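## Task

Pull the black key fob out of the drawer of the small wooden box and set it down directly on the table surface, not on top of anything, then close the drawer. The box must stay roughly in its current spot and orientation, and the other object must remain inside the drawer.

## Robot and tools

Robot: two simulated arms, left_arm and right_arm, each ending in a two-finger gripper. A camera stand sits behind them. Calibrated bases in the scene frame: left_arm at (+0.033, +0.312, +0.044) m, right_arm at (-0.018, -0.308, +0.004) m, both nearly unrotated.

Frame: the scene frame has its origin at table-top height, halfway between the nominal arm bases. +x points out over the table, +y toward the left_arm side, +z up. Image left/right does not match arm names. For each gripper, fingers extend along its own +z axis and close along its own y axis. end_effector_position is the point between the finger pads, just behind the tips. Reported poses can be off by a few centimetres, more at long reach; sagging, tilt and short or sideways small moves happen, so check the pose after every move and re-correct tilt.

Row layout (used by every moving call): one flat list of 16 numbers covering both arms, even when only one moves: left x, y, z, qw, qx, qy, qz, opening, then right in the same order. x, y, z are an absolute target position in metres in the scene frame; the quaternion is an absolute target orientation, w first. To hold an arm still, resend its last reported position and quaternion and its desired opening every time. Opening runs from -1 (closed, 0 mm gap) to +1 (open, about 87 mm); 0 is about 43 mm, +0.5 about 69, -0.5 about 18. It is a target setting, not an offset. To grip, command roughly 0.04 below the grip_measured value seen at first contact for full force (less below for a lighter hold). Each step the controller limits orientation change to 40 degrees from the measured one.

Tools:
execute_actions(actions, cameras). actions is an empty list (just report state, with all pictures by default), or one item. An action item has rows (1 to 15 rows of 16 numbers, one per control step of 1/30 s; the last row repeats to fill) and steps (up to 15, default 15, at least 5). A wait item has only steps (up to 300), counted from the previous result and including your reply time. A call is refused, sending nothing, if any arm's target lies over 0.6 m from its last reported position along any gripper axis. Results are taken 5 steps before the action ends; those remaining steps run afterwards.
move(target, speed, blend, blocking, cameras). target is one 16-number row or a list of up to 15 rows visited in order, with no 0.6 m limit. All arms travel straight lines that finish together, at least 0.5 s, capped at 10 s total. speed is m/s, 0.002 to 2.9, default 0.25 (rotation up to twice that in rad/s), one value or one per target. blend is a corner radius in metres per target; 0 means stop at each. Openings in the first row are sent at the start; later openings are applied on arrival, with all arms pausing. blocking=false returns about 0.5 s after start. Paths ignore obstacles and the other arm.
wait(seconds 0 to 10, cameras): lets time pass, ends early if a move finishes.
stop(cameras): brakes a running move; fingers keep moving.
zoom_image(camera, region): region [x0, y0, x1, y1] in pixels of that camera's latest image, at most 504 by 504.

Cameras: cam_high, cam_low, cam_left_wrist, cam_right_wrist, all 672x504; pass names, ["all"] or []. Pictures come only on an empty actions list or when requested.

Result lines: each arm's end_effector_position and end_effector_quat_wxyz, grip_measured (same scale as opening), Joint positions (gripper last, 0 closed to 1 open), Joint velocities (may say within noise or be omitted), Joint torques, and Hand target (pose being driven to). A move adds a move: line with the ending (done, off_target, moving, held, fault) and limits (paced means clipped, held means steps withheld). done means within 10 mm and 2 degrees; neither done nor off_target tells you about contact. MOTOR HOT appears at 75 °C; at 90 °C an over-temperature fault folds that arm for the rest of the scene.

Avoid: dropping or releasing moving objects, slamming or pushing hard, fast contact, knocking anything off the table, grippers or wrist cameras touching each other, closing one gripper on the other's fingers, strain on camera cables, arm stops, paths passing near an arm's own base, and long stretched-out or blocked holds that heat motors. Loose objects may occasionally get nudged by outside pushes.

Each tool is called after "Call:" in YAML: its name, and indented under it one key for each argument.

## Session

Call:
execute_actions:
  actions: []

Scene clock: 0.00 s of 6000.00 s.
left_arm: end_effector_position=(+0.4027, +0.3305, +0.0641) grip_measured=+1.000 end_effector_quat_wxyz=(+0.526, -0.046, +0.849, -0.029) | right_arm: end_effector_position=(+0.3591, -0.3331, +0.0571) grip_measured=+1.000 end_effector_quat_wxyz=(+0.574, +0.066, +0.812, -0.078)
Joint positions: left_arm=[0.103 1.588 0.372 0.752 0.089 -0.064 1] | right_arm=[0.07 1.528 0.359 0.825 0.241 0.031 1]
Joint velocities: within noise
Joint torques (N m): no reading
Motor temperatures (°C): left_arm=[26 35 37 31 25 28 24] | right_arm=[25 31 31 31 29 29 29]
Heat: left arm: 37 °C; right arm: 31 °C.
Hand target: left_arm +0.4044, +0.3307, +0.0667; +0.528, -0.045, +0.847, -0.029 | right_arm +0.3635, -0.3329, +0.0650; +0.585, +0.067, +0.805, -0.077

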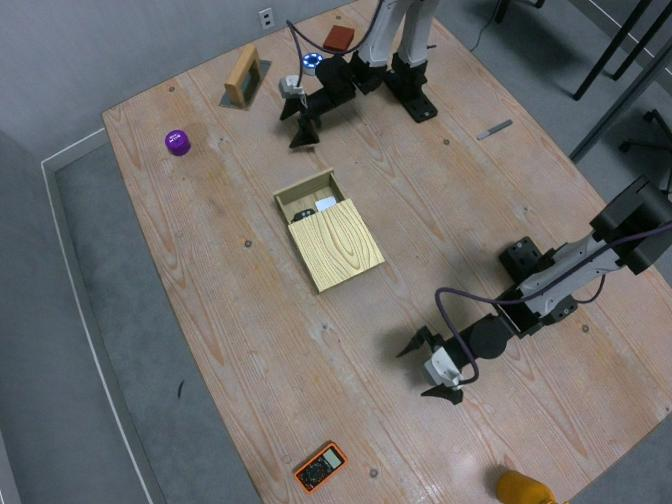

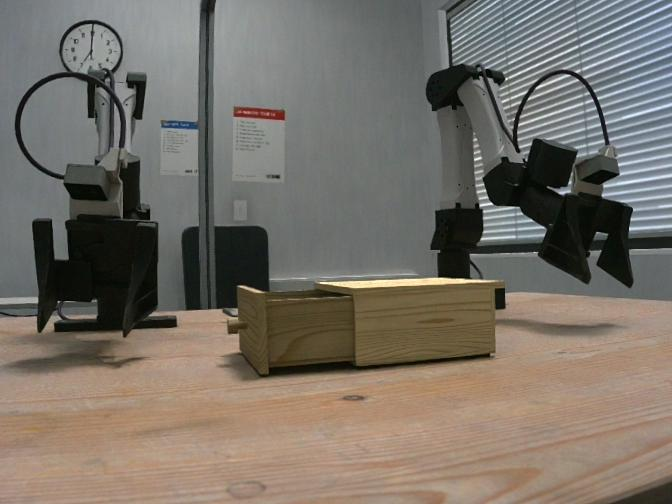

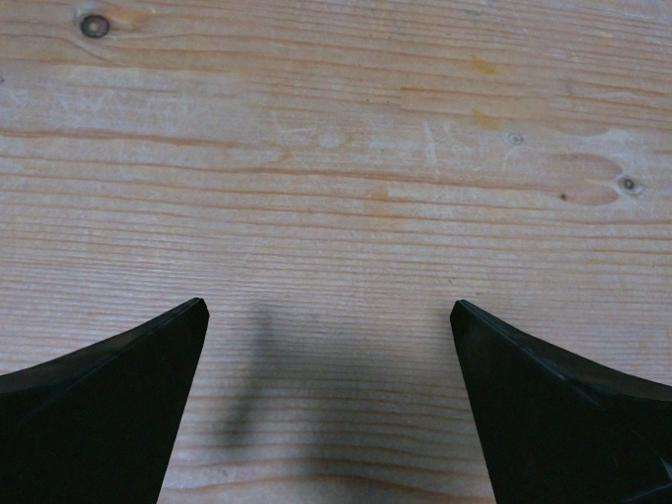

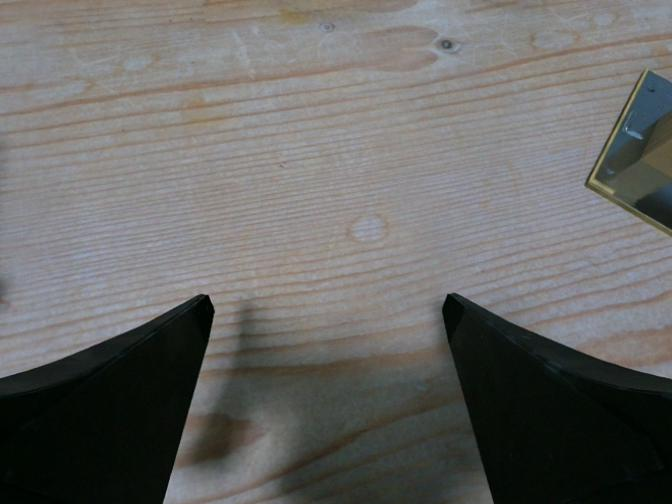

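Call:
zoom_image:
  camera: "cam_high"
  region: [260, 150, 400, 300]

Call:
zoom_image:
  camera: "cam_low"
  region: [210, 250, 510, 390]

Scaled by 3.360 from the camera's 672x504 image, which has a finer 960x720 frame.

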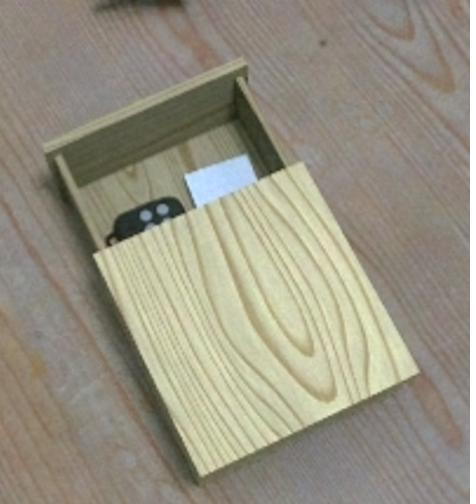

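Scaled by 1.680 from the camera's 672x504 image, which has a finer 960x720 frame.

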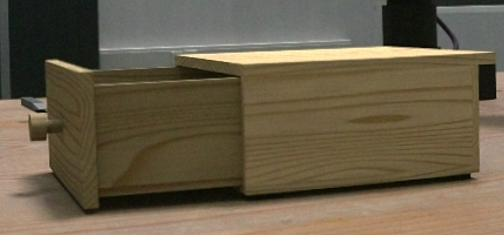

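Call:
move:
  target: [0.4027,0.3305,0.0641,0.526,-0.046,0.849,-0.029,1,0.40,-0.19,0.19,0.5,-0.5,0.5,0.5,1]
  cameras: ["cam_high","cam_right_wrist"]

Call:
zoom_image:
  camera: "cam_right_wrist"
  region: [150, 50, 560, 450]

Scene clock: 5.50 s of 6000.00 s.
left_arm: end_effector_position=(+0.4027, +0.3305, +0.0641) grip_measured=+1.000 end_effector_quat_wxyz=(+0.526, -0.046, +0.849, -0.029) | right_arm: end_effector_position=(+0.3965, -0.1915, +0.1889) grip_measured=+1.000 end_effector_quat_wxyz=(+0.537, -0.461, +0.537, +0.459)
Joint positions: left_arm=[0.103 1.588 0.372 0.752 0.089 -0.064 1] | right_arm=[-0.117 1.872 1.141 0.463 -1.564 -0.27 1]
Joint torques (N m): left_arm=[0.05 -5 5.44 2.3 0.02 0.14] | right_arm=[0.72 -6.15 10.43 1.1 -0.29 -0.08]
Heat: left arm: 38 °C; right arm: 32 °C.
Hand target: left_arm +0.4026, +0.3305, +0.0641; +0.526, -0.046, +0.849, -0.029 | right_arm +0.4000, -0.1897, +0.1900; +0.534, -0.465, +0.532, +0.464
Off the commanded pose: left_arm 0.000 m, 0 deg | right_arm 0.004 m, 9 deg.
joint sent to its limit (right arm) — joint 5 (wrist yaw), lower limit.
Kept back: nothing.
move: off_target (right_arm)
camera_calibration:
cam_right_wrist: T_world_to_cam=[[0.988219, -0.151252, 0.023371, -0.427007], [-0.101948, -0.764451, -0.63657, 0.0340149], [0.114148, 0.626688, -0.770865, 0.360536], [0, 0, 0, 1]] pos_world=[0.384289, -0.264527, 0.309557]
Images, in order (width x height): cam_high 672x504, cam_right_wrist 672x504.

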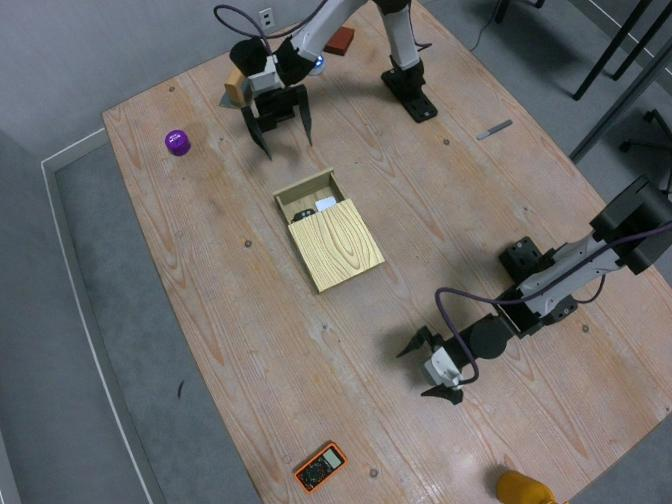

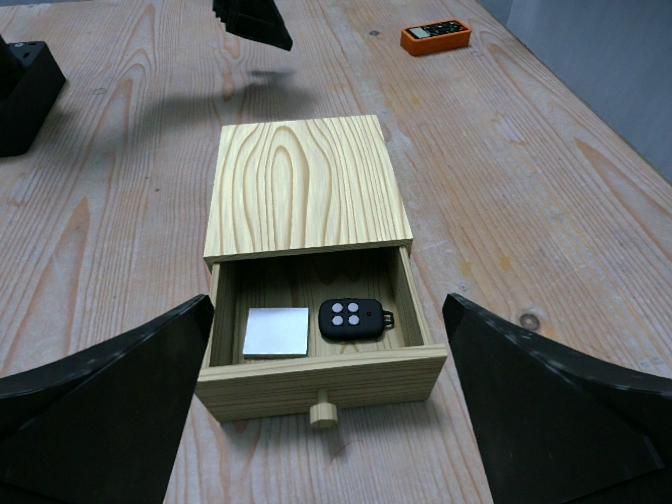

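Scaled by 1.229 from the camera's 672x504 image, which has a finer 960x720 frame.

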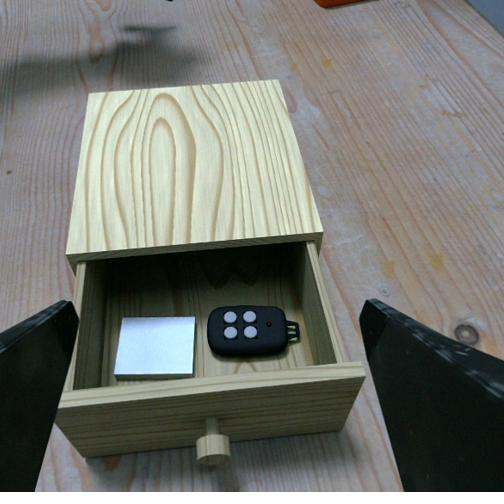

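Call:
move:
  target: [0.4027,0.3305,0.0641,0.526,-0.046,0.849,-0.029,1,0.428,-0.123,0.12,0.703,0.074,0.703,0.074,0.12]
  cameras: ["cam_high","cam_low","cam_right_wrist"]

Call:
zoom_image:
  camera: "cam_low"
  region: [210, 150, 510, 390]

Scene clock: 10.67 s of 6000.00 s.
left_arm: end_effector_position=(+0.4027, +0.3305, +0.0641) grip_measured=+1.000 end_effector_quat_wxyz=(+0.526, -0.046, +0.849, -0.029) | right_arm: end_effector_position=(+0.4233, -0.1265, +0.1178) grip_measured=+0.120 end_effector_quat_wxyz=(+0.700, +0.066, +0.707, +0.073)
Joint positions: left_arm=[0.103 1.588 0.372 0.752 0.089 -0.064 1] | right_arm=[0.6 1.878 0.67 1.198 0.559 0.202 0.56]
Joint torques (N m): left_arm=[0.03 -5.01 5.42 2.31 0.02 0.15] | right_arm=[0.59 -5.38 8.58 1.65 0.11 -0.07]
Heat: left arm: 38 °C; right arm: 33 °C.
Hand target: left_arm +0.4026, +0.3305, +0.0641; +0.526, -0.046, +0.849, -0.029 | right_arm +0.4278, -0.1232, +0.1199; +0.703, +0.074, +0.703, +0.074
Off the commanded pose: left_arm 0.000 m, 0 deg | right_arm 0.006 m, 1 deg.
Kept back: nothing.
move: done
camera_calibration:
cam_right_wrist: T_world_to_cam=[[0.0111881, -0.984521, -0.174909, -0.11041], [-0.776403, 0.101677, -0.621981, 0.434419], [0.630138, 0.142758, -0.763247, -0.0185908], [0, 0, 0, 1]] pos_world=[0.350234, -0.150218, 0.236699]
Images, in order (width x height): cam_high 672x504, cam_low 672x504, cam_right_wrist 672x504.

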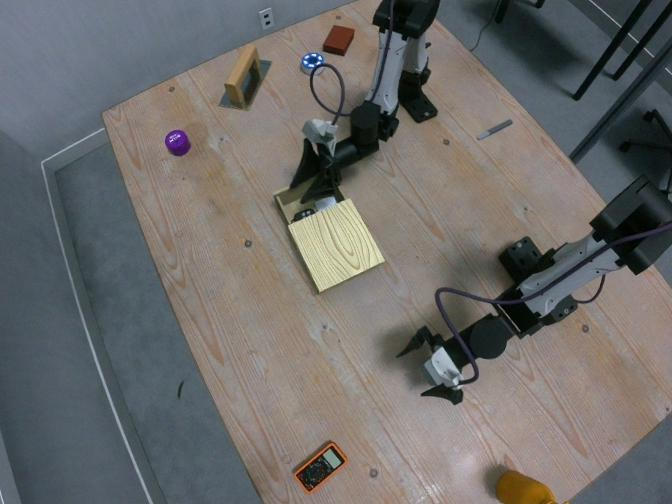

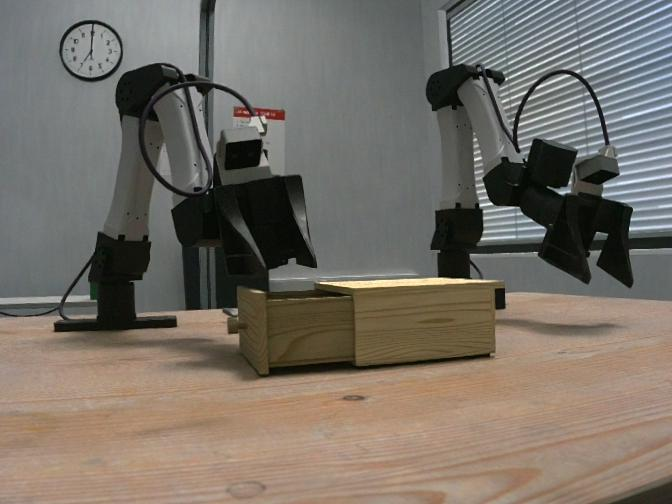

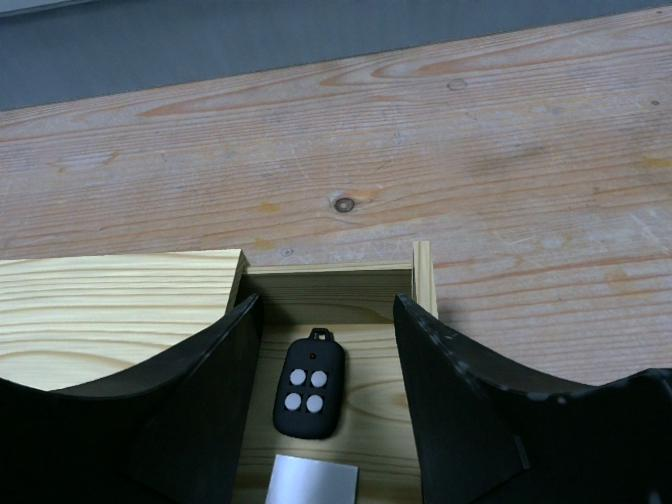

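Scaled by 1.680 from the camera's 672x504 image, which has a finer 960x720 frame.

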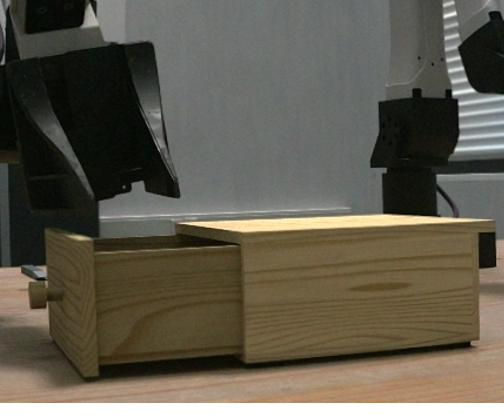

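Call:
move:
  target:
    - [0.4027,0.3305,0.0641,0.526,-0.046,0.849,-0.029,1,0.435,-0.106,0.10,0.7054,0.0493,0.7054,0.0493,0.1]
    - [0.4027,0.3305,0.0641,0.526,-0.046,0.849,-0.029,1,0.437,-0.096,0.038,0.7054,0.0493,0.7054,0.0493,0.1]
  speed: [0.2,0.1]
  blend: [0.01,0]
  cameras: ["cam_high","cam_low","cam_right_wrist"]

Call:
zoom_image:
  camera: "cam_right_wrist"
  region: [200, 250, 500, 504]

Scene clock: 12.30 s of 6000.00 s.
left_arm: end_effector_position=(+0.4027, +0.3305, +0.0641) grip_measured=+1.000 end_effector_quat_wxyz=(+0.526, -0.046, +0.849, -0.029) | right_arm: end_effector_position=(+0.4485, -0.0973, +0.0965) grip_measured=+0.100 end_effector_quat_wxyz=(+0.738, +0.099, +0.662, +0.089)
Joint positions: left_arm=[0.103 1.588 0.372 0.752 0.089 -0.064 1] | right_arm=[0.647 2.171 0.814 1.488 0.641 0.189 0.55]
Joint torques (N m): left_arm=[0.08 -4.98 5.42 2.32 0.03 0.14] | right_arm=[1.46 -1.11 1.28 1.43 -0.16 -0.73]
Heat: left arm: 38 °C; right arm: 33 °C.
Hand target: left_arm +0.4026, +0.3305, +0.0641; +0.526, -0.046, +0.849, -0.029 | right_arm +0.4339, -0.0988, +0.0411; +0.705, +0.049, +0.706, +0.050
Off the commanded pose: left_arm 0.000 m, 0 deg | right_arm 0.060 m, 10 deg.
Kept back: nothing.
move: off_target (right_arm)
camera_calibration:
cam_right_wrist: T_world_to_cam=[[-0.000216323, -0.969991, -0.243143, -0.0726393], [-0.695833, 0.174772, -0.696614, 0.416058], [0.718204, 0.169036, -0.674989, -0.100323], [0, 0, 0, 1]] pos_world=[0.361543, -0.126217, 0.204453]
Images, in order (width x height): cam_high 672x504, cam_low 672x504, cam_right_wrist 672x504.

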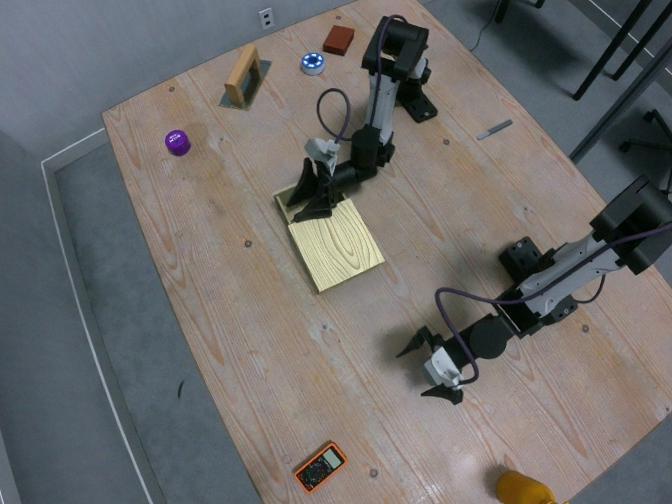

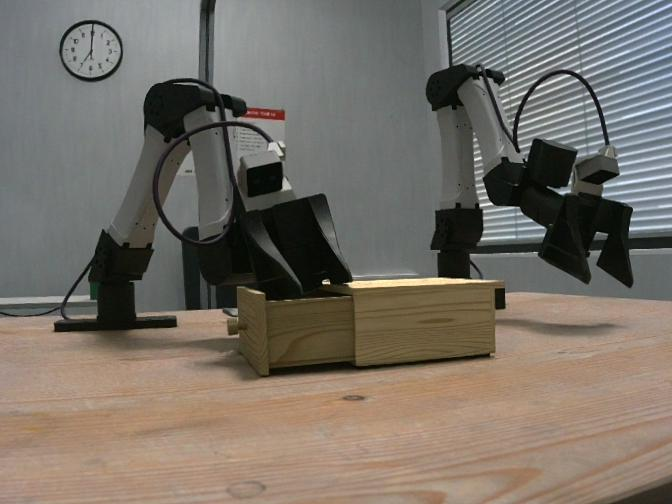

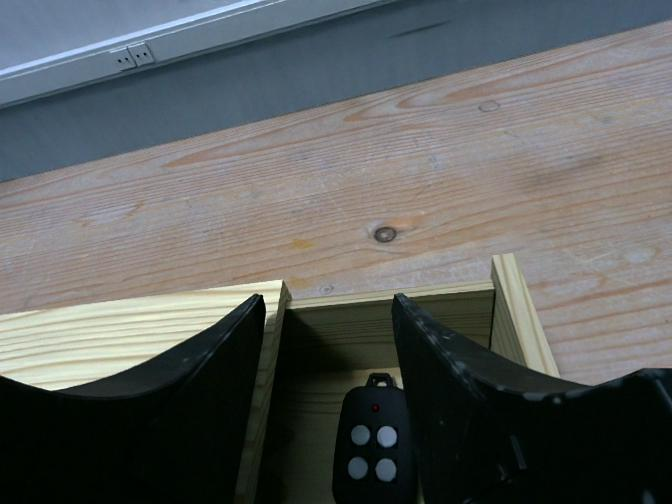

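Scaled by 1.680 from the camera's 672x504 image, which has a finer 960x720 frame.

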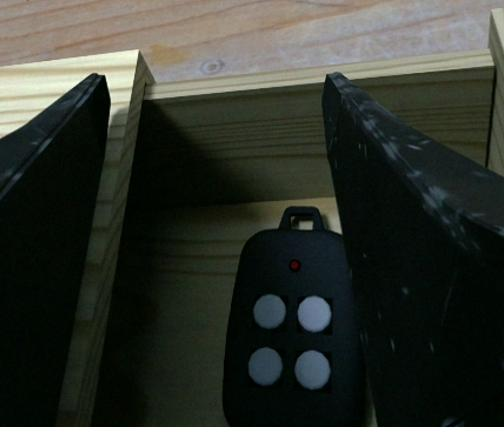

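Call:
move:
  target:
    - [0.4027,0.3305,0.0641,0.526,-0.046,0.849,-0.029,1,0.435,-0.108,0.115,0.7044,0.0616,0.7044,0.0616,0.08]
    - [0.4027,0.3305,0.0641,0.526,-0.046,0.849,-0.029,1,0.437,-0.114,0.085,0.7044,0.0616,0.7044,0.0616,0.08]
    - [0.4027,0.3305,0.0641,0.526,-0.046,0.849,-0.029,1,0.437,-0.111,0.042,0.7044,0.0616,0.7044,0.0616,0.08]
  speed: [0.15,0.1,0.07]
  cameras: ["cam_low","cam_right_wrist"]

Call:
zoom_image:
  camera: "cam_right_wrist"
  region: [200, 250, 500, 504]

Scene clock: 15.83 s of 6000.00 s.
left_arm: end_effector_position=(+0.4027, +0.3305, +0.0641) grip_measured=+1.000 end_effector_quat_wxyz=(+0.526, -0.046, +0.849, -0.029) | right_arm: end_effector_position=(+0.4434, -0.1037, +0.0936) grip_measured=+0.080 end_effector_quat_wxyz=(+0.730, +0.100, +0.668, +0.106)
Joint positions: left_arm=[0.103 1.588 0.372 0.752 0.089 -0.064 1] | right_arm=[0.627 2.144 0.766 1.484 0.599 0.232 0.54]
Joint torques (N m): left_arm=[0.01 -5.01 5.45 2.3 0.03 0.13] | right_arm=[-0.08 -1.1 2.06 1.63 -0.15 -0.83]
Heat: left arm: 38 °C; right arm: 33 °C.
Hand target: left_arm +0.4026, +0.3305, +0.0641; +0.526, -0.046, +0.849, -0.029 | right_arm +0.4340, -0.1126, +0.0446; +0.703, +0.061, +0.706, +0.063
Off the commanded pose: left_arm 0.000 m, 0 deg | right_arm 0.053 m, 8 deg.
Kept back: nothing.
move: off_target (right_arm)
camera_calibration:
cam_right_wrist: T_world_to_cam=[[0.0209829, -0.963557, -0.266677, -0.0860876], [-0.711963, 0.172863, -0.680607, 0.41698], [0.701903, 0.204146, -0.68239, -0.0859641], [0, 0, 0, 1]] pos_world=[0.35902, -0.137482, 0.202181]
Images, in order (width x height): cam_low 672x504, cam_right_wrist 672x504.

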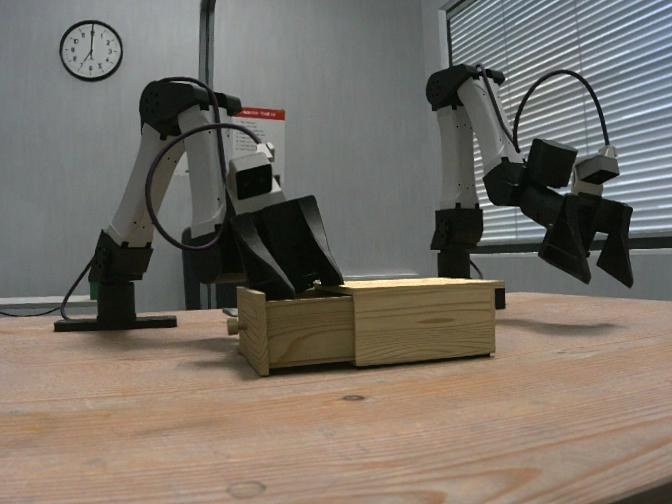

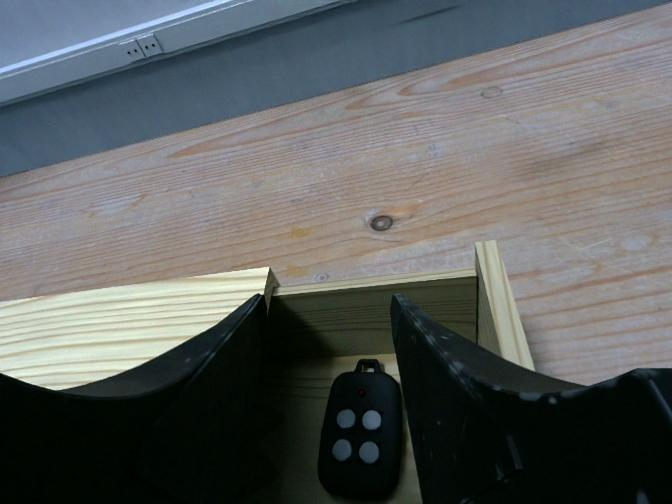

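Scaled by 1.680 from the camera's 672x504 image, which has a finer 960x720 frame.

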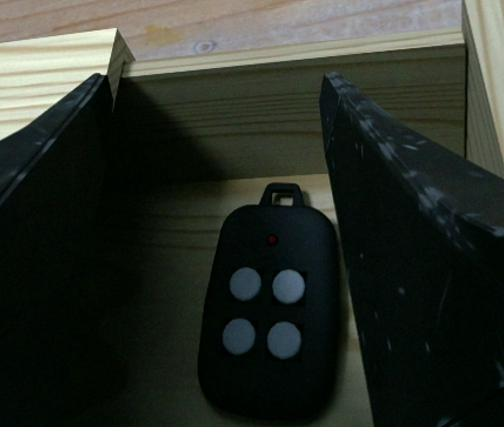

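Call:
move:
  target:
    - [0.4027,0.3305,0.0641,0.526,-0.046,0.849,-0.029,1,0.435,-0.116,0.115,0.703,0.074,0.703,0.074,0.0]
    - [0.4027,0.3305,0.0641,0.526,-0.046,0.849,-0.029,1,0.436,-0.115,0.100,0.703,0.074,0.703,0.074,0.0]
  speed: [0.15,0.1]
  cameras: ["cam_low","cam_right_wrist"]

Call:
zoom_image:
  camera: "cam_low"
  region: [200, 150, 400, 390]

Call:
zoom_image:
  camera: "cam_right_wrist"
  region: [200, 250, 500, 504]

Scene clock: 18.00 s of 6000.00 s.
left_arm: end_effector_position=(+0.4027, +0.3305, +0.0641) grip_measured=+1.000 end_effector_quat_wxyz=(+0.526, -0.046, +0.849, -0.029) | right_arm: end_effector_position=(+0.4342, -0.1110, +0.1071) grip_measured=+0.000 end_effector_quat_wxyz=(+0.704, +0.074, +0.702, +0.082)
Joint positions: left_arm=[0.103 1.588 0.372 0.752 0.089 -0.064 1] | right_arm=[0.62 1.977 0.731 1.25 0.578 0.219 0.5]
Joint torques (N m): left_arm=[0.01 -4.98 5.39 2.31 0.02 0.16] | right_arm=[-0.55 -5.56 5.78 1.75 0.06 -0.29]
Motor temperatures (°C): left_arm=[26 37 38 36 25 28 24] | right_arm=[25 33 32 33 28 29 29]
Heat: left arm: 38 °C; right arm: 33 °C.
Hand target: left_arm +0.4026, +0.3305, +0.0641; +0.526, -0.046, +0.849, -0.029 | right_arm +0.4358, -0.1149, +0.1002; +0.703, +0.074, +0.703, +0.074
Off the commanded pose: left_arm 0.000 m, 0 deg | right_arm 0.008 m, 1 deg.
Kept back: nothing.
move: done
camera_calibration:
cam_right_wrist: T_world_to_cam=[[0.0138353, -0.979786, -0.199568, -0.095116], [-0.768722, 0.117212, -0.628751, 0.433852], [0.639434, 0.162111, -0.751561, -0.0390246], [0, 0, 0, 1]] pos_world=[0.359781, -0.13772, 0.224473]
Images, in order (width x height): cam_low 672x504, cam_right_wrist 672x504.

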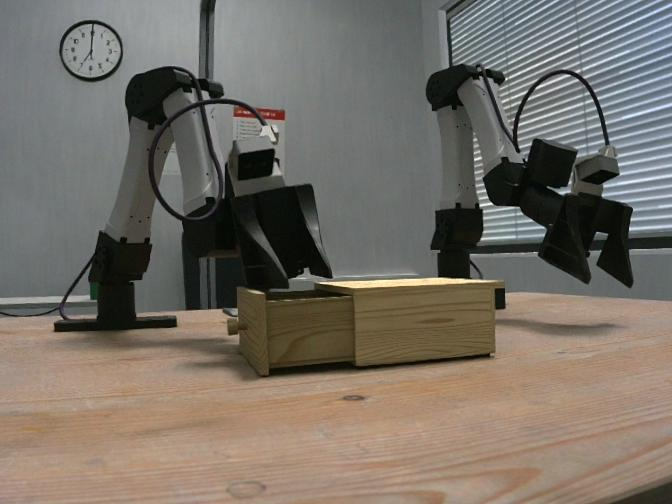

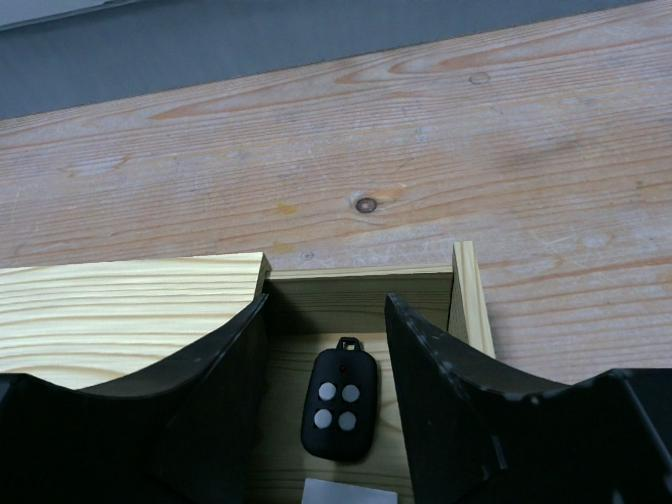

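Scaled by 2.100 from the camera's 672x504 image, which has a finer 960x720 frame.

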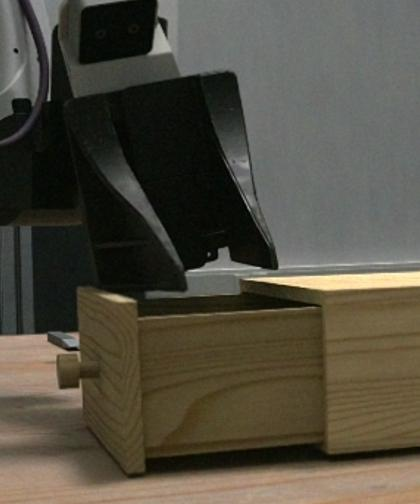

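Scaled by 1.680 from the camera's 672x504 image, which has a finer 960x720 frame.

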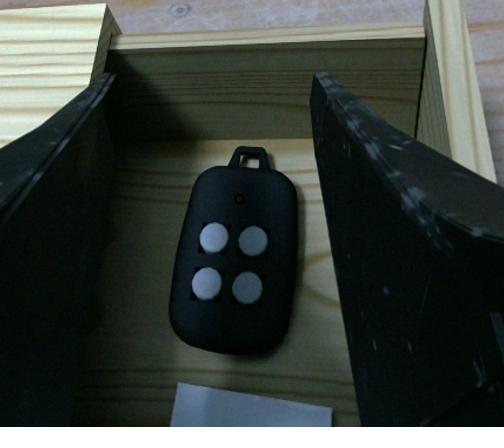

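Call:
move:
  target:
    - [0.4027,0.3305,0.0641,0.526,-0.046,0.849,-0.029,1,0.434,-0.121,0.100,0.703,0.074,0.703,0.074,0.0]
    - [0.4027,0.3305,0.0641,0.526,-0.046,0.849,-0.029,1,0.435,-0.113,0.060,0.703,0.074,0.703,0.074,0.0]
  speed: [0.1,0.08]
  cameras: ["cam_low","cam_right_wrist"]

Call:
zoom_image:
  camera: "cam_low"
  region: [200, 150, 400, 390]

Call:
zoom_image:
  camera: "cam_right_wrist"
  region: [200, 250, 500, 504]

Scene clock: 20.27 s of 6000.00 s.
left_arm: end_effector_position=(+0.4027, +0.3305, +0.0641) grip_measured=+1.000 end_effector_quat_wxyz=(+0.526, -0.046, +0.849, -0.029) | right_arm: end_effector_position=(+0.4374, -0.1077, +0.0938) grip_measured=+0.000 end_effector_quat_wxyz=(+0.724, +0.089, +0.675, +0.106)
Joint positions: left_arm=[0.103 1.588 0.372 0.752 0.089 -0.064 1] | right_arm=[0.62 2.109 0.729 1.465 0.574 0.23 0.5]
Joint torques (N m): left_arm=[0.01 -5 5.42 2.31 0.03 0.15] | right_arm=[0.05 -3.67 4.1 1.33 0.14 -0.47]
Heat: left arm: 39 °C; right arm: 33 °C.
Hand target: left_arm +0.4026, +0.3305, +0.0641; +0.526, -0.046, +0.849, -0.029 | right_arm +0.4334, -0.1139, +0.0612; +0.703, +0.074, +0.703, +0.074
Off the commanded pose: left_arm 0.000 m, 0 deg | right_arm 0.034 m, 6 deg.
Kept back: nothing.
move: off_target (right_arm)
camera_calibration:
cam_right_wrist: T_world_to_cam=[[0.033529, -0.967067, -0.252304, -0.0968479], [-0.725452, 0.150094, -0.671708, 0.416119], [0.687456, 0.205556, -0.696528, -0.0730206], [0, 0, 0, 1]] pos_world=[0.35532, -0.141106, 0.204215]
Images, in order (width x height): cam_low 672x504, cam_right_wrist 672x504.

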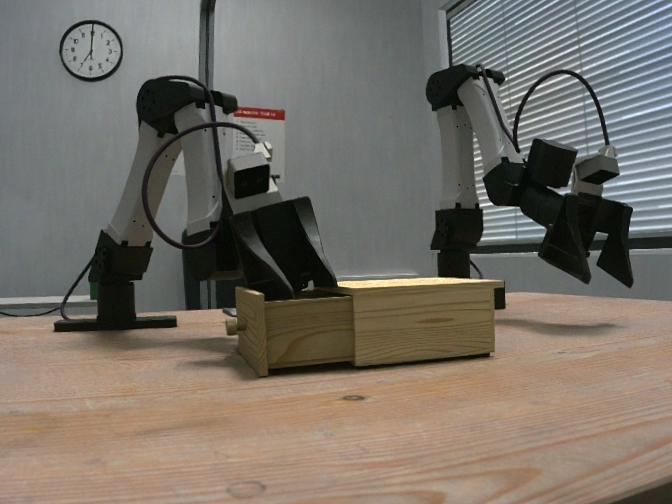

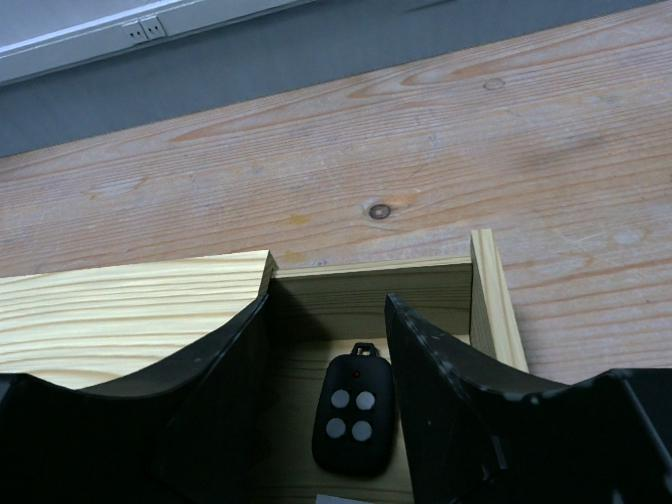

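Scaled by 2.100 from the camera's 672x504 image, which has a finer 960x720 frame.

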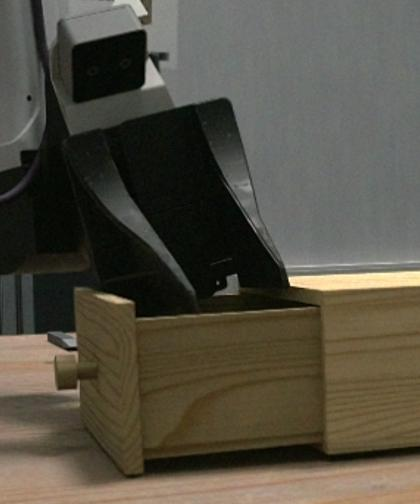

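Scaled by 1.680 from the camera's 672x504 image, which has a finer 960x720 frame.

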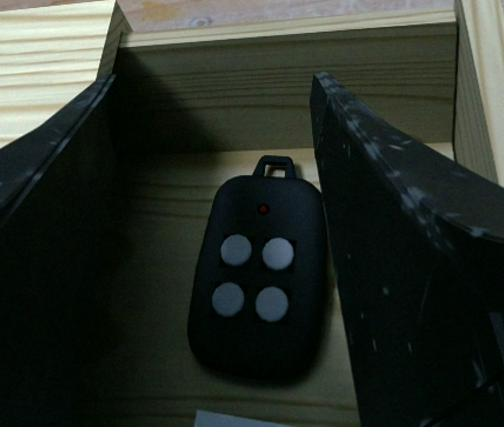

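Call:
move:
  target:
    - [0.4027,0.3305,0.0641,0.526,-0.046,0.849,-0.029,1,0.433,-0.126,0.112,0.703,0.074,0.703,0.074,-0.07]
    - [0.4027,0.3305,0.0641,0.526,-0.046,0.849,-0.029,1,0.434,-0.128,0.098,0.703,0.074,0.703,0.074,-0.07]
  speed: [0.15,0.1]
  cameras: ["cam_low","cam_right_wrist"]

Call:
zoom_image:
  camera: "cam_low"
  region: [200, 150, 400, 390]

Call:
zoom_image:
  camera: "cam_right_wrist"
  region: [200, 250, 500, 504]

Scene clock: 22.00 s of 6000.00 s.
left_arm: end_effector_position=(+0.4027, +0.3305, +0.0641) grip_measured=+1.000 end_effector_quat_wxyz=(+0.526, -0.046, +0.849, -0.029) | right_arm: end_effector_position=(+0.4344, -0.1228, +0.1080) grip_measured=-0.070 end_effector_quat_wxyz=(+0.707, +0.077, +0.698, +0.083)
Joint positions: left_arm=[0.103 1.588 0.372 0.752 0.089 -0.064 1] | right_arm=[0.591 1.969 0.703 1.284 0.554 0.218 0.465]
Joint torques (N m): left_arm=[0.06 -5 5.38 2.29 0.04 0.13] | right_arm=[-0.79 -5.61 4.85 1.74 0 -0.26]
Heat: left arm: 39 °C; right arm: 33 °C.
Hand target: left_arm +0.4026, +0.3305, +0.0641; +0.526, -0.046, +0.849, -0.029 | right_arm +0.4339, -0.1281, +0.0981; +0.703, +0.074, +0.703, +0.074
Off the commanded pose: left_arm 0.000 m, 0 deg | right_arm 0.011 m, 1 deg.
Kept back: nothing.
move: off_target (right_arm)
camera_calibration:
cam_right_wrist: T_world_to_cam=[[0.0115008, -0.978794, -0.204525, -0.104957], [-0.761398, 0.124015, -0.636313, 0.434442], [0.648183, 0.163043, -0.743825, -0.0411027], [0, 0, 0, 1]] pos_world=[0.358632, -0.149907, 0.224401]
Images, in order (width x height): cam_low 672x504, cam_right_wrist 672x504.

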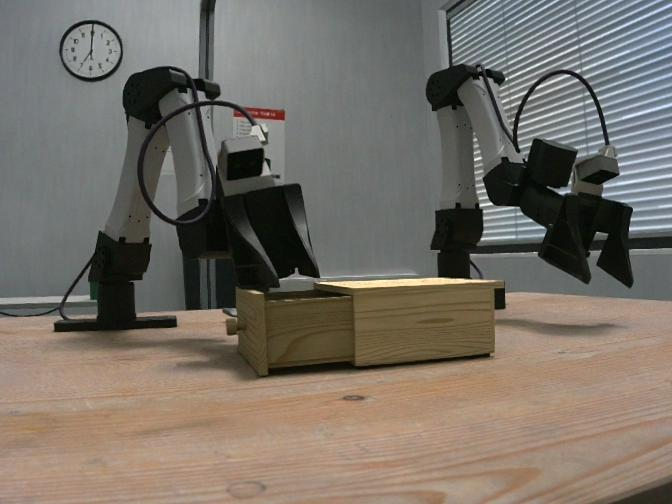

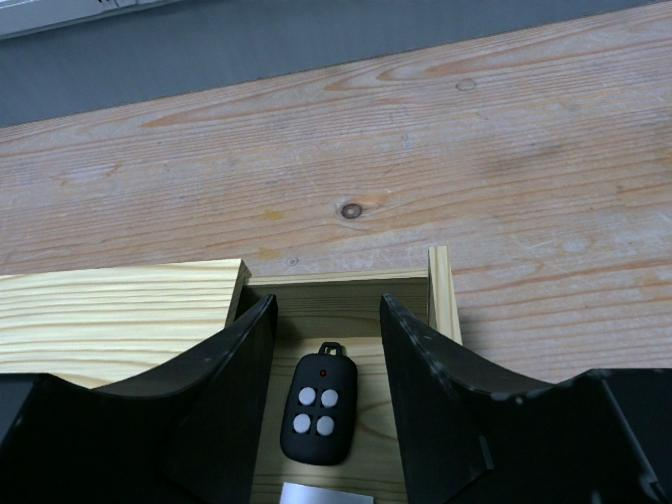

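Scaled by 2.100 from the camera's 672x504 image, which has a finer 960x720 frame.

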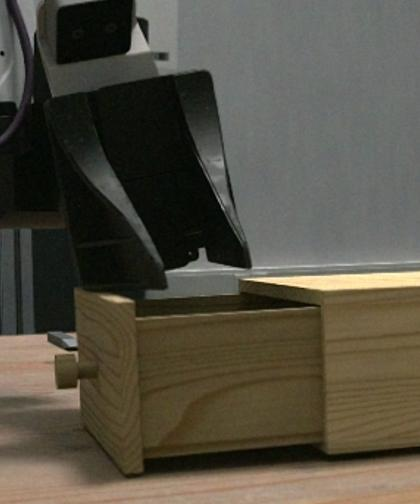

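Scaled by 1.680 from the camera's 672x504 image, which has a finer 960x720 frame.

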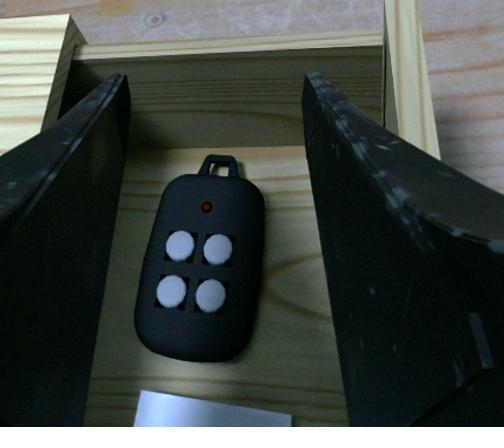

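Call:
execute_actions:
  actions: []

Call:
zoom_image:
  camera: "cam_high"
  region: [250, 90, 400, 240]

Call:
zoom_image:
  camera: "cam_low"
  region: [520, 130, 650, 300]

Scene clock: 23.07 s of 6000.00 s.
left_arm: end_effector_position=(+0.4027, +0.3305, +0.0641) grip_measured=+1.000 end_effector_quat_wxyz=(+0.526, -0.046, +0.849, -0.029) | right_arm: end_effector_position=(+0.4344, -0.1229, +0.1080) grip_measured=-0.070 end_effector_quat_wxyz=(+0.708, +0.077, +0.698, +0.083)
Joint positions: left_arm=[0.103 1.588 0.372 0.752 0.089 -0.064 1] | right_arm=[0.591 1.969 0.702 1.285 0.554 0.218 0.465]
Joint velocities: within noise
Joint torques (N m): left_arm=[0.03 -5.04 5.42 2.29 0.03 0.15] | right_arm=[-0.8 -5.75 4.72 1.75 -0.01 -0.28]
Motor temperatures (°C): left_arm=[26 37 39 37 25 28 24] | right_arm=[25 33 32 34 28 29 29]
Heat: left arm: 39 °C; right arm: 34 °C.
Hand target: left_arm +0.4026, +0.3305, +0.0641; +0.526, -0.046, +0.849, -0.029 | right_arm +0.4339, -0.1281, +0.0981; +0.703, +0.074, +0.703, +0.074
Off the commanded pose: left_arm 0.000 m, 0 deg | right_arm 0.011 m, 1 deg.
Steps of this call (1-32: nothing new was sent). Readings (end_effector_position of left_arm | right_arm):
1: (+0.4027, +0.3305, +0.0641) | (+0.4345, -0.1228, +0.1081)
2: (+0.4027, +0.3305, +0.0641) | (+0.4344, -0.1229, +0.1080)
4: (+0.4027, +0.3305, +0.0641) | (+0.4344, -0.1229, +0.1080)
8: (+0.4027, +0.3305, +0.0641) | (+0.4344, -0.1229, +0.1080)
32: the state above
camera_calibration:
cam_right_wrist: T_world_to_cam=[[0.0115614, -0.978761, -0.204677, -0.104938], [-0.761184, 0.124123, -0.636548, 0.434359], [0.648433, 0.163156, -0.743582, -0.0411654], [0, 0, 0, 1]] pos_world=[0.358533, -0.149906, 0.224402]

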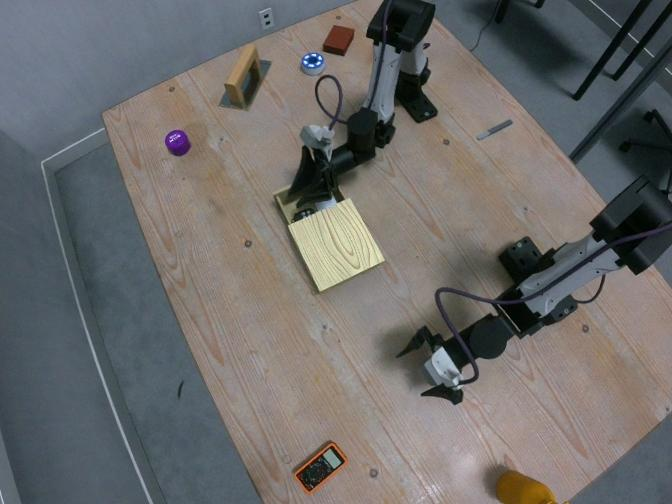

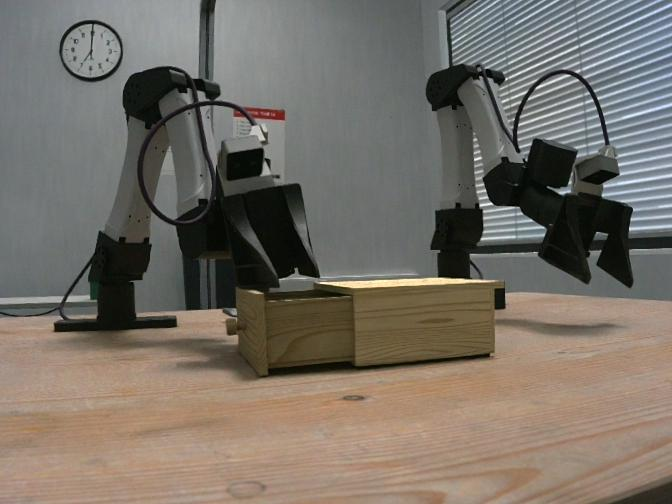

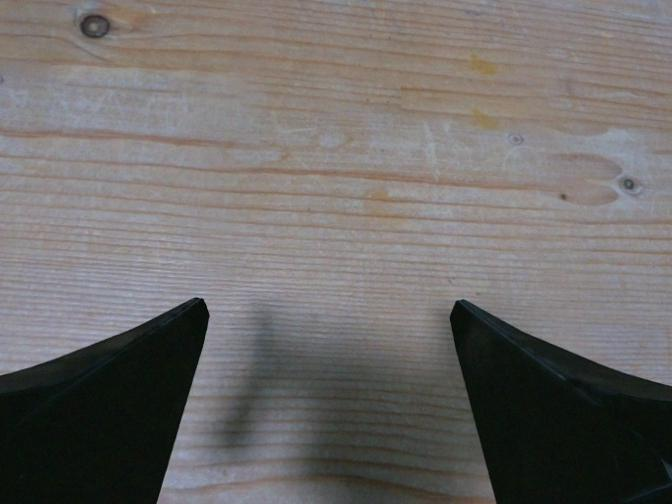

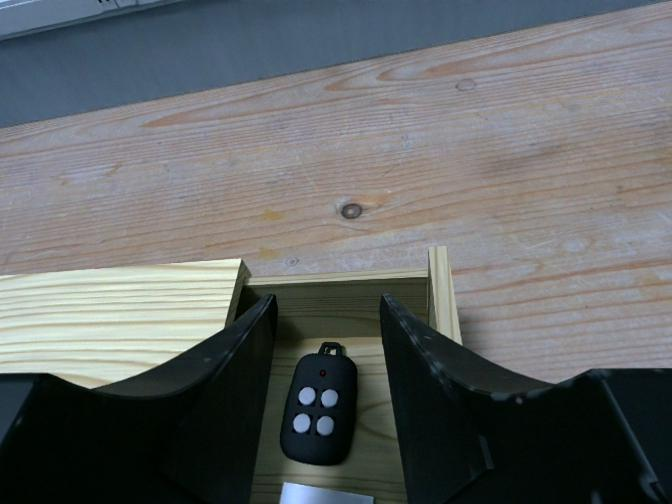

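Scaled by 3.360 from the camera's 672x504 image, which has a finer 960x720 frame.

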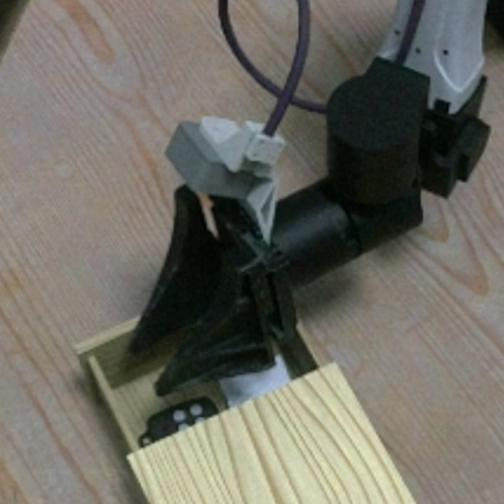

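Scaled by 2.965 from the camera's 672x504 image, which has a finer 960x720 frame.

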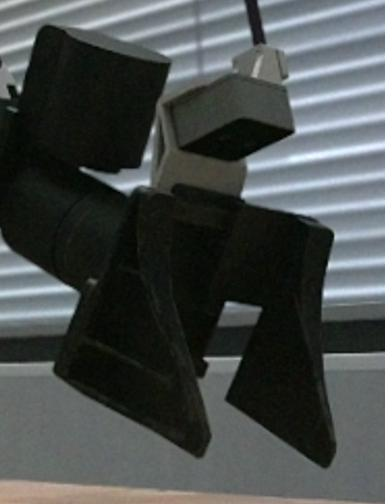

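Call:
move:
  target:
    - [0.4027,0.3305,0.0641,0.526,-0.046,0.849,-0.029,1,0.41,-0.13,0.20,0.606,0.042,0.793,0.055,0]
    - [0.4027,0.3305,0.0641,0.526,-0.046,0.849,-0.029,1,0.428,-0.116,0.14,0.0,0.0,0.9976,0.0698,0.1]
  speed: [0.25,0.6]
  blend: [0.03,0]
  cameras: ["cam_high","cam_low","cam_right_wrist"]

Call:
zoom_image:
  camera: "cam_low"
  region: [200, 150, 400, 390]

Scene clock: 26.93 s of 6000.00 s.
left_arm: end_effector_position=(+0.4027, +0.3305, +0.0641) grip_measured=+1.000 end_effector_quat_wxyz=(+0.526, -0.046, +0.849, -0.029) | right_arm: end_effector_position=(+0.4247, -0.1155, +0.1419) grip_measured=+0.100 end_effector_quat_wxyz=(+0.095, +0.016, +0.990, +0.106)
Joint positions: left_arm=[0.103 1.588 0.372 0.752 0.089 -0.064 1] | right_arm=[0.358 2.523 2.776 -1.57 -0.135 0.377 0.55]
Joint torques (N m): left_arm=[0.02 -4.96 5.39 2.31 0.02 0.14] | right_arm=[-0.44 -9.63 9.7 0.54 -0.18 -0.25]
Heat: left arm: 39 °C; right arm: 34 °C.
Hand target: left_arm +0.4026, +0.3305, +0.0641; +0.526, -0.046, +0.849, -0.029 | right_arm +0.4274, -0.1163, +0.1396; +0.095, +0.013, +0.989, +0.110
Off the commanded pose: left_arm 0.000 m, 0 deg | right_arm 0.004 m, 12 deg.
joint sent to its limit (right arm) — joint 4 (wrist pitch), lower limit.
Kept back: nothing.
move: off_target (right_arm); target 2's new opening was sent with right_arm's hand 0.003 m and 12 deg from that target
camera_calibration:
cam_right_wrist: T_world_to_cam=[[0.0101204, -0.977334, -0.211463, -0.0889805], [-0.773867, -0.141582, 0.617321, 0.244418], [-0.633268, 0.157397, -0.757759, 0.534837], [0, 0, 0, 1]] pos_world=[0.528743, -0.13654, 0.235577]
Images, in order (width x height): cam_high 672x504, cam_low 672x504, cam_right_wrist 672x504.

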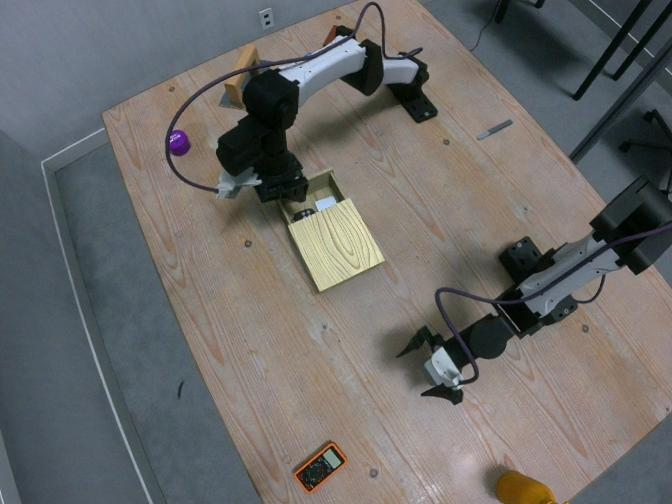

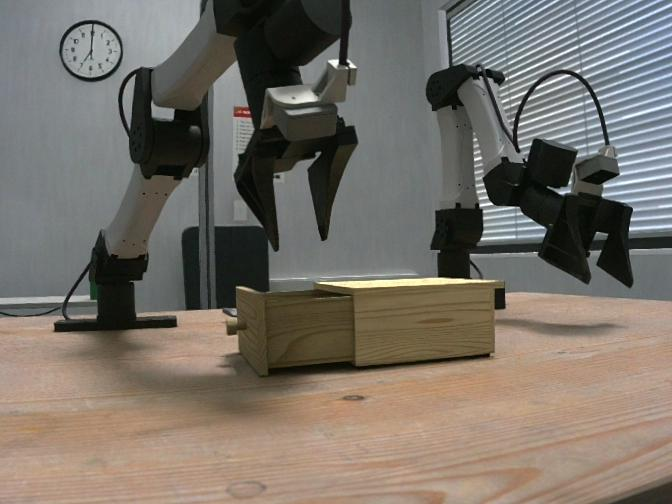

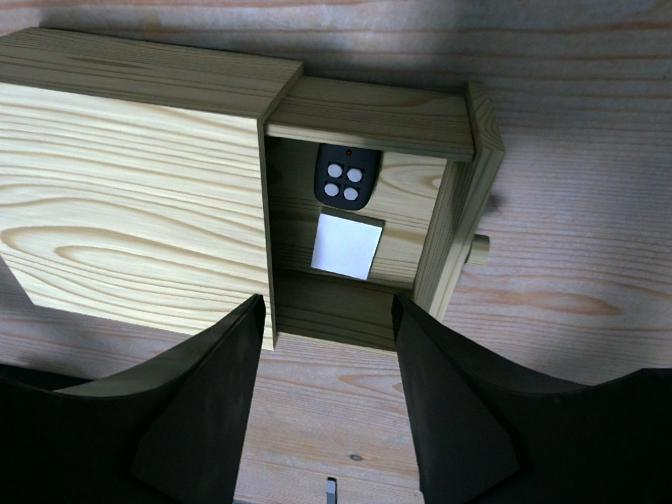

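Scaled by 2.100 from the camera's 672x504 image, which has a finer 960x720 frame.

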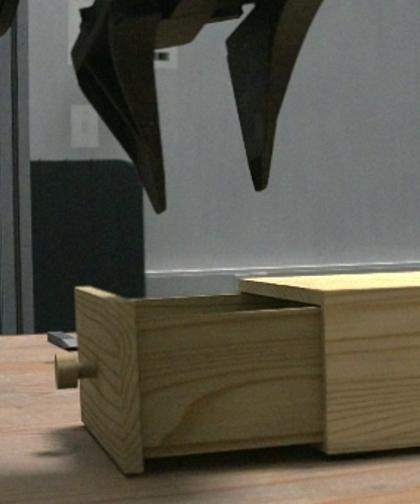

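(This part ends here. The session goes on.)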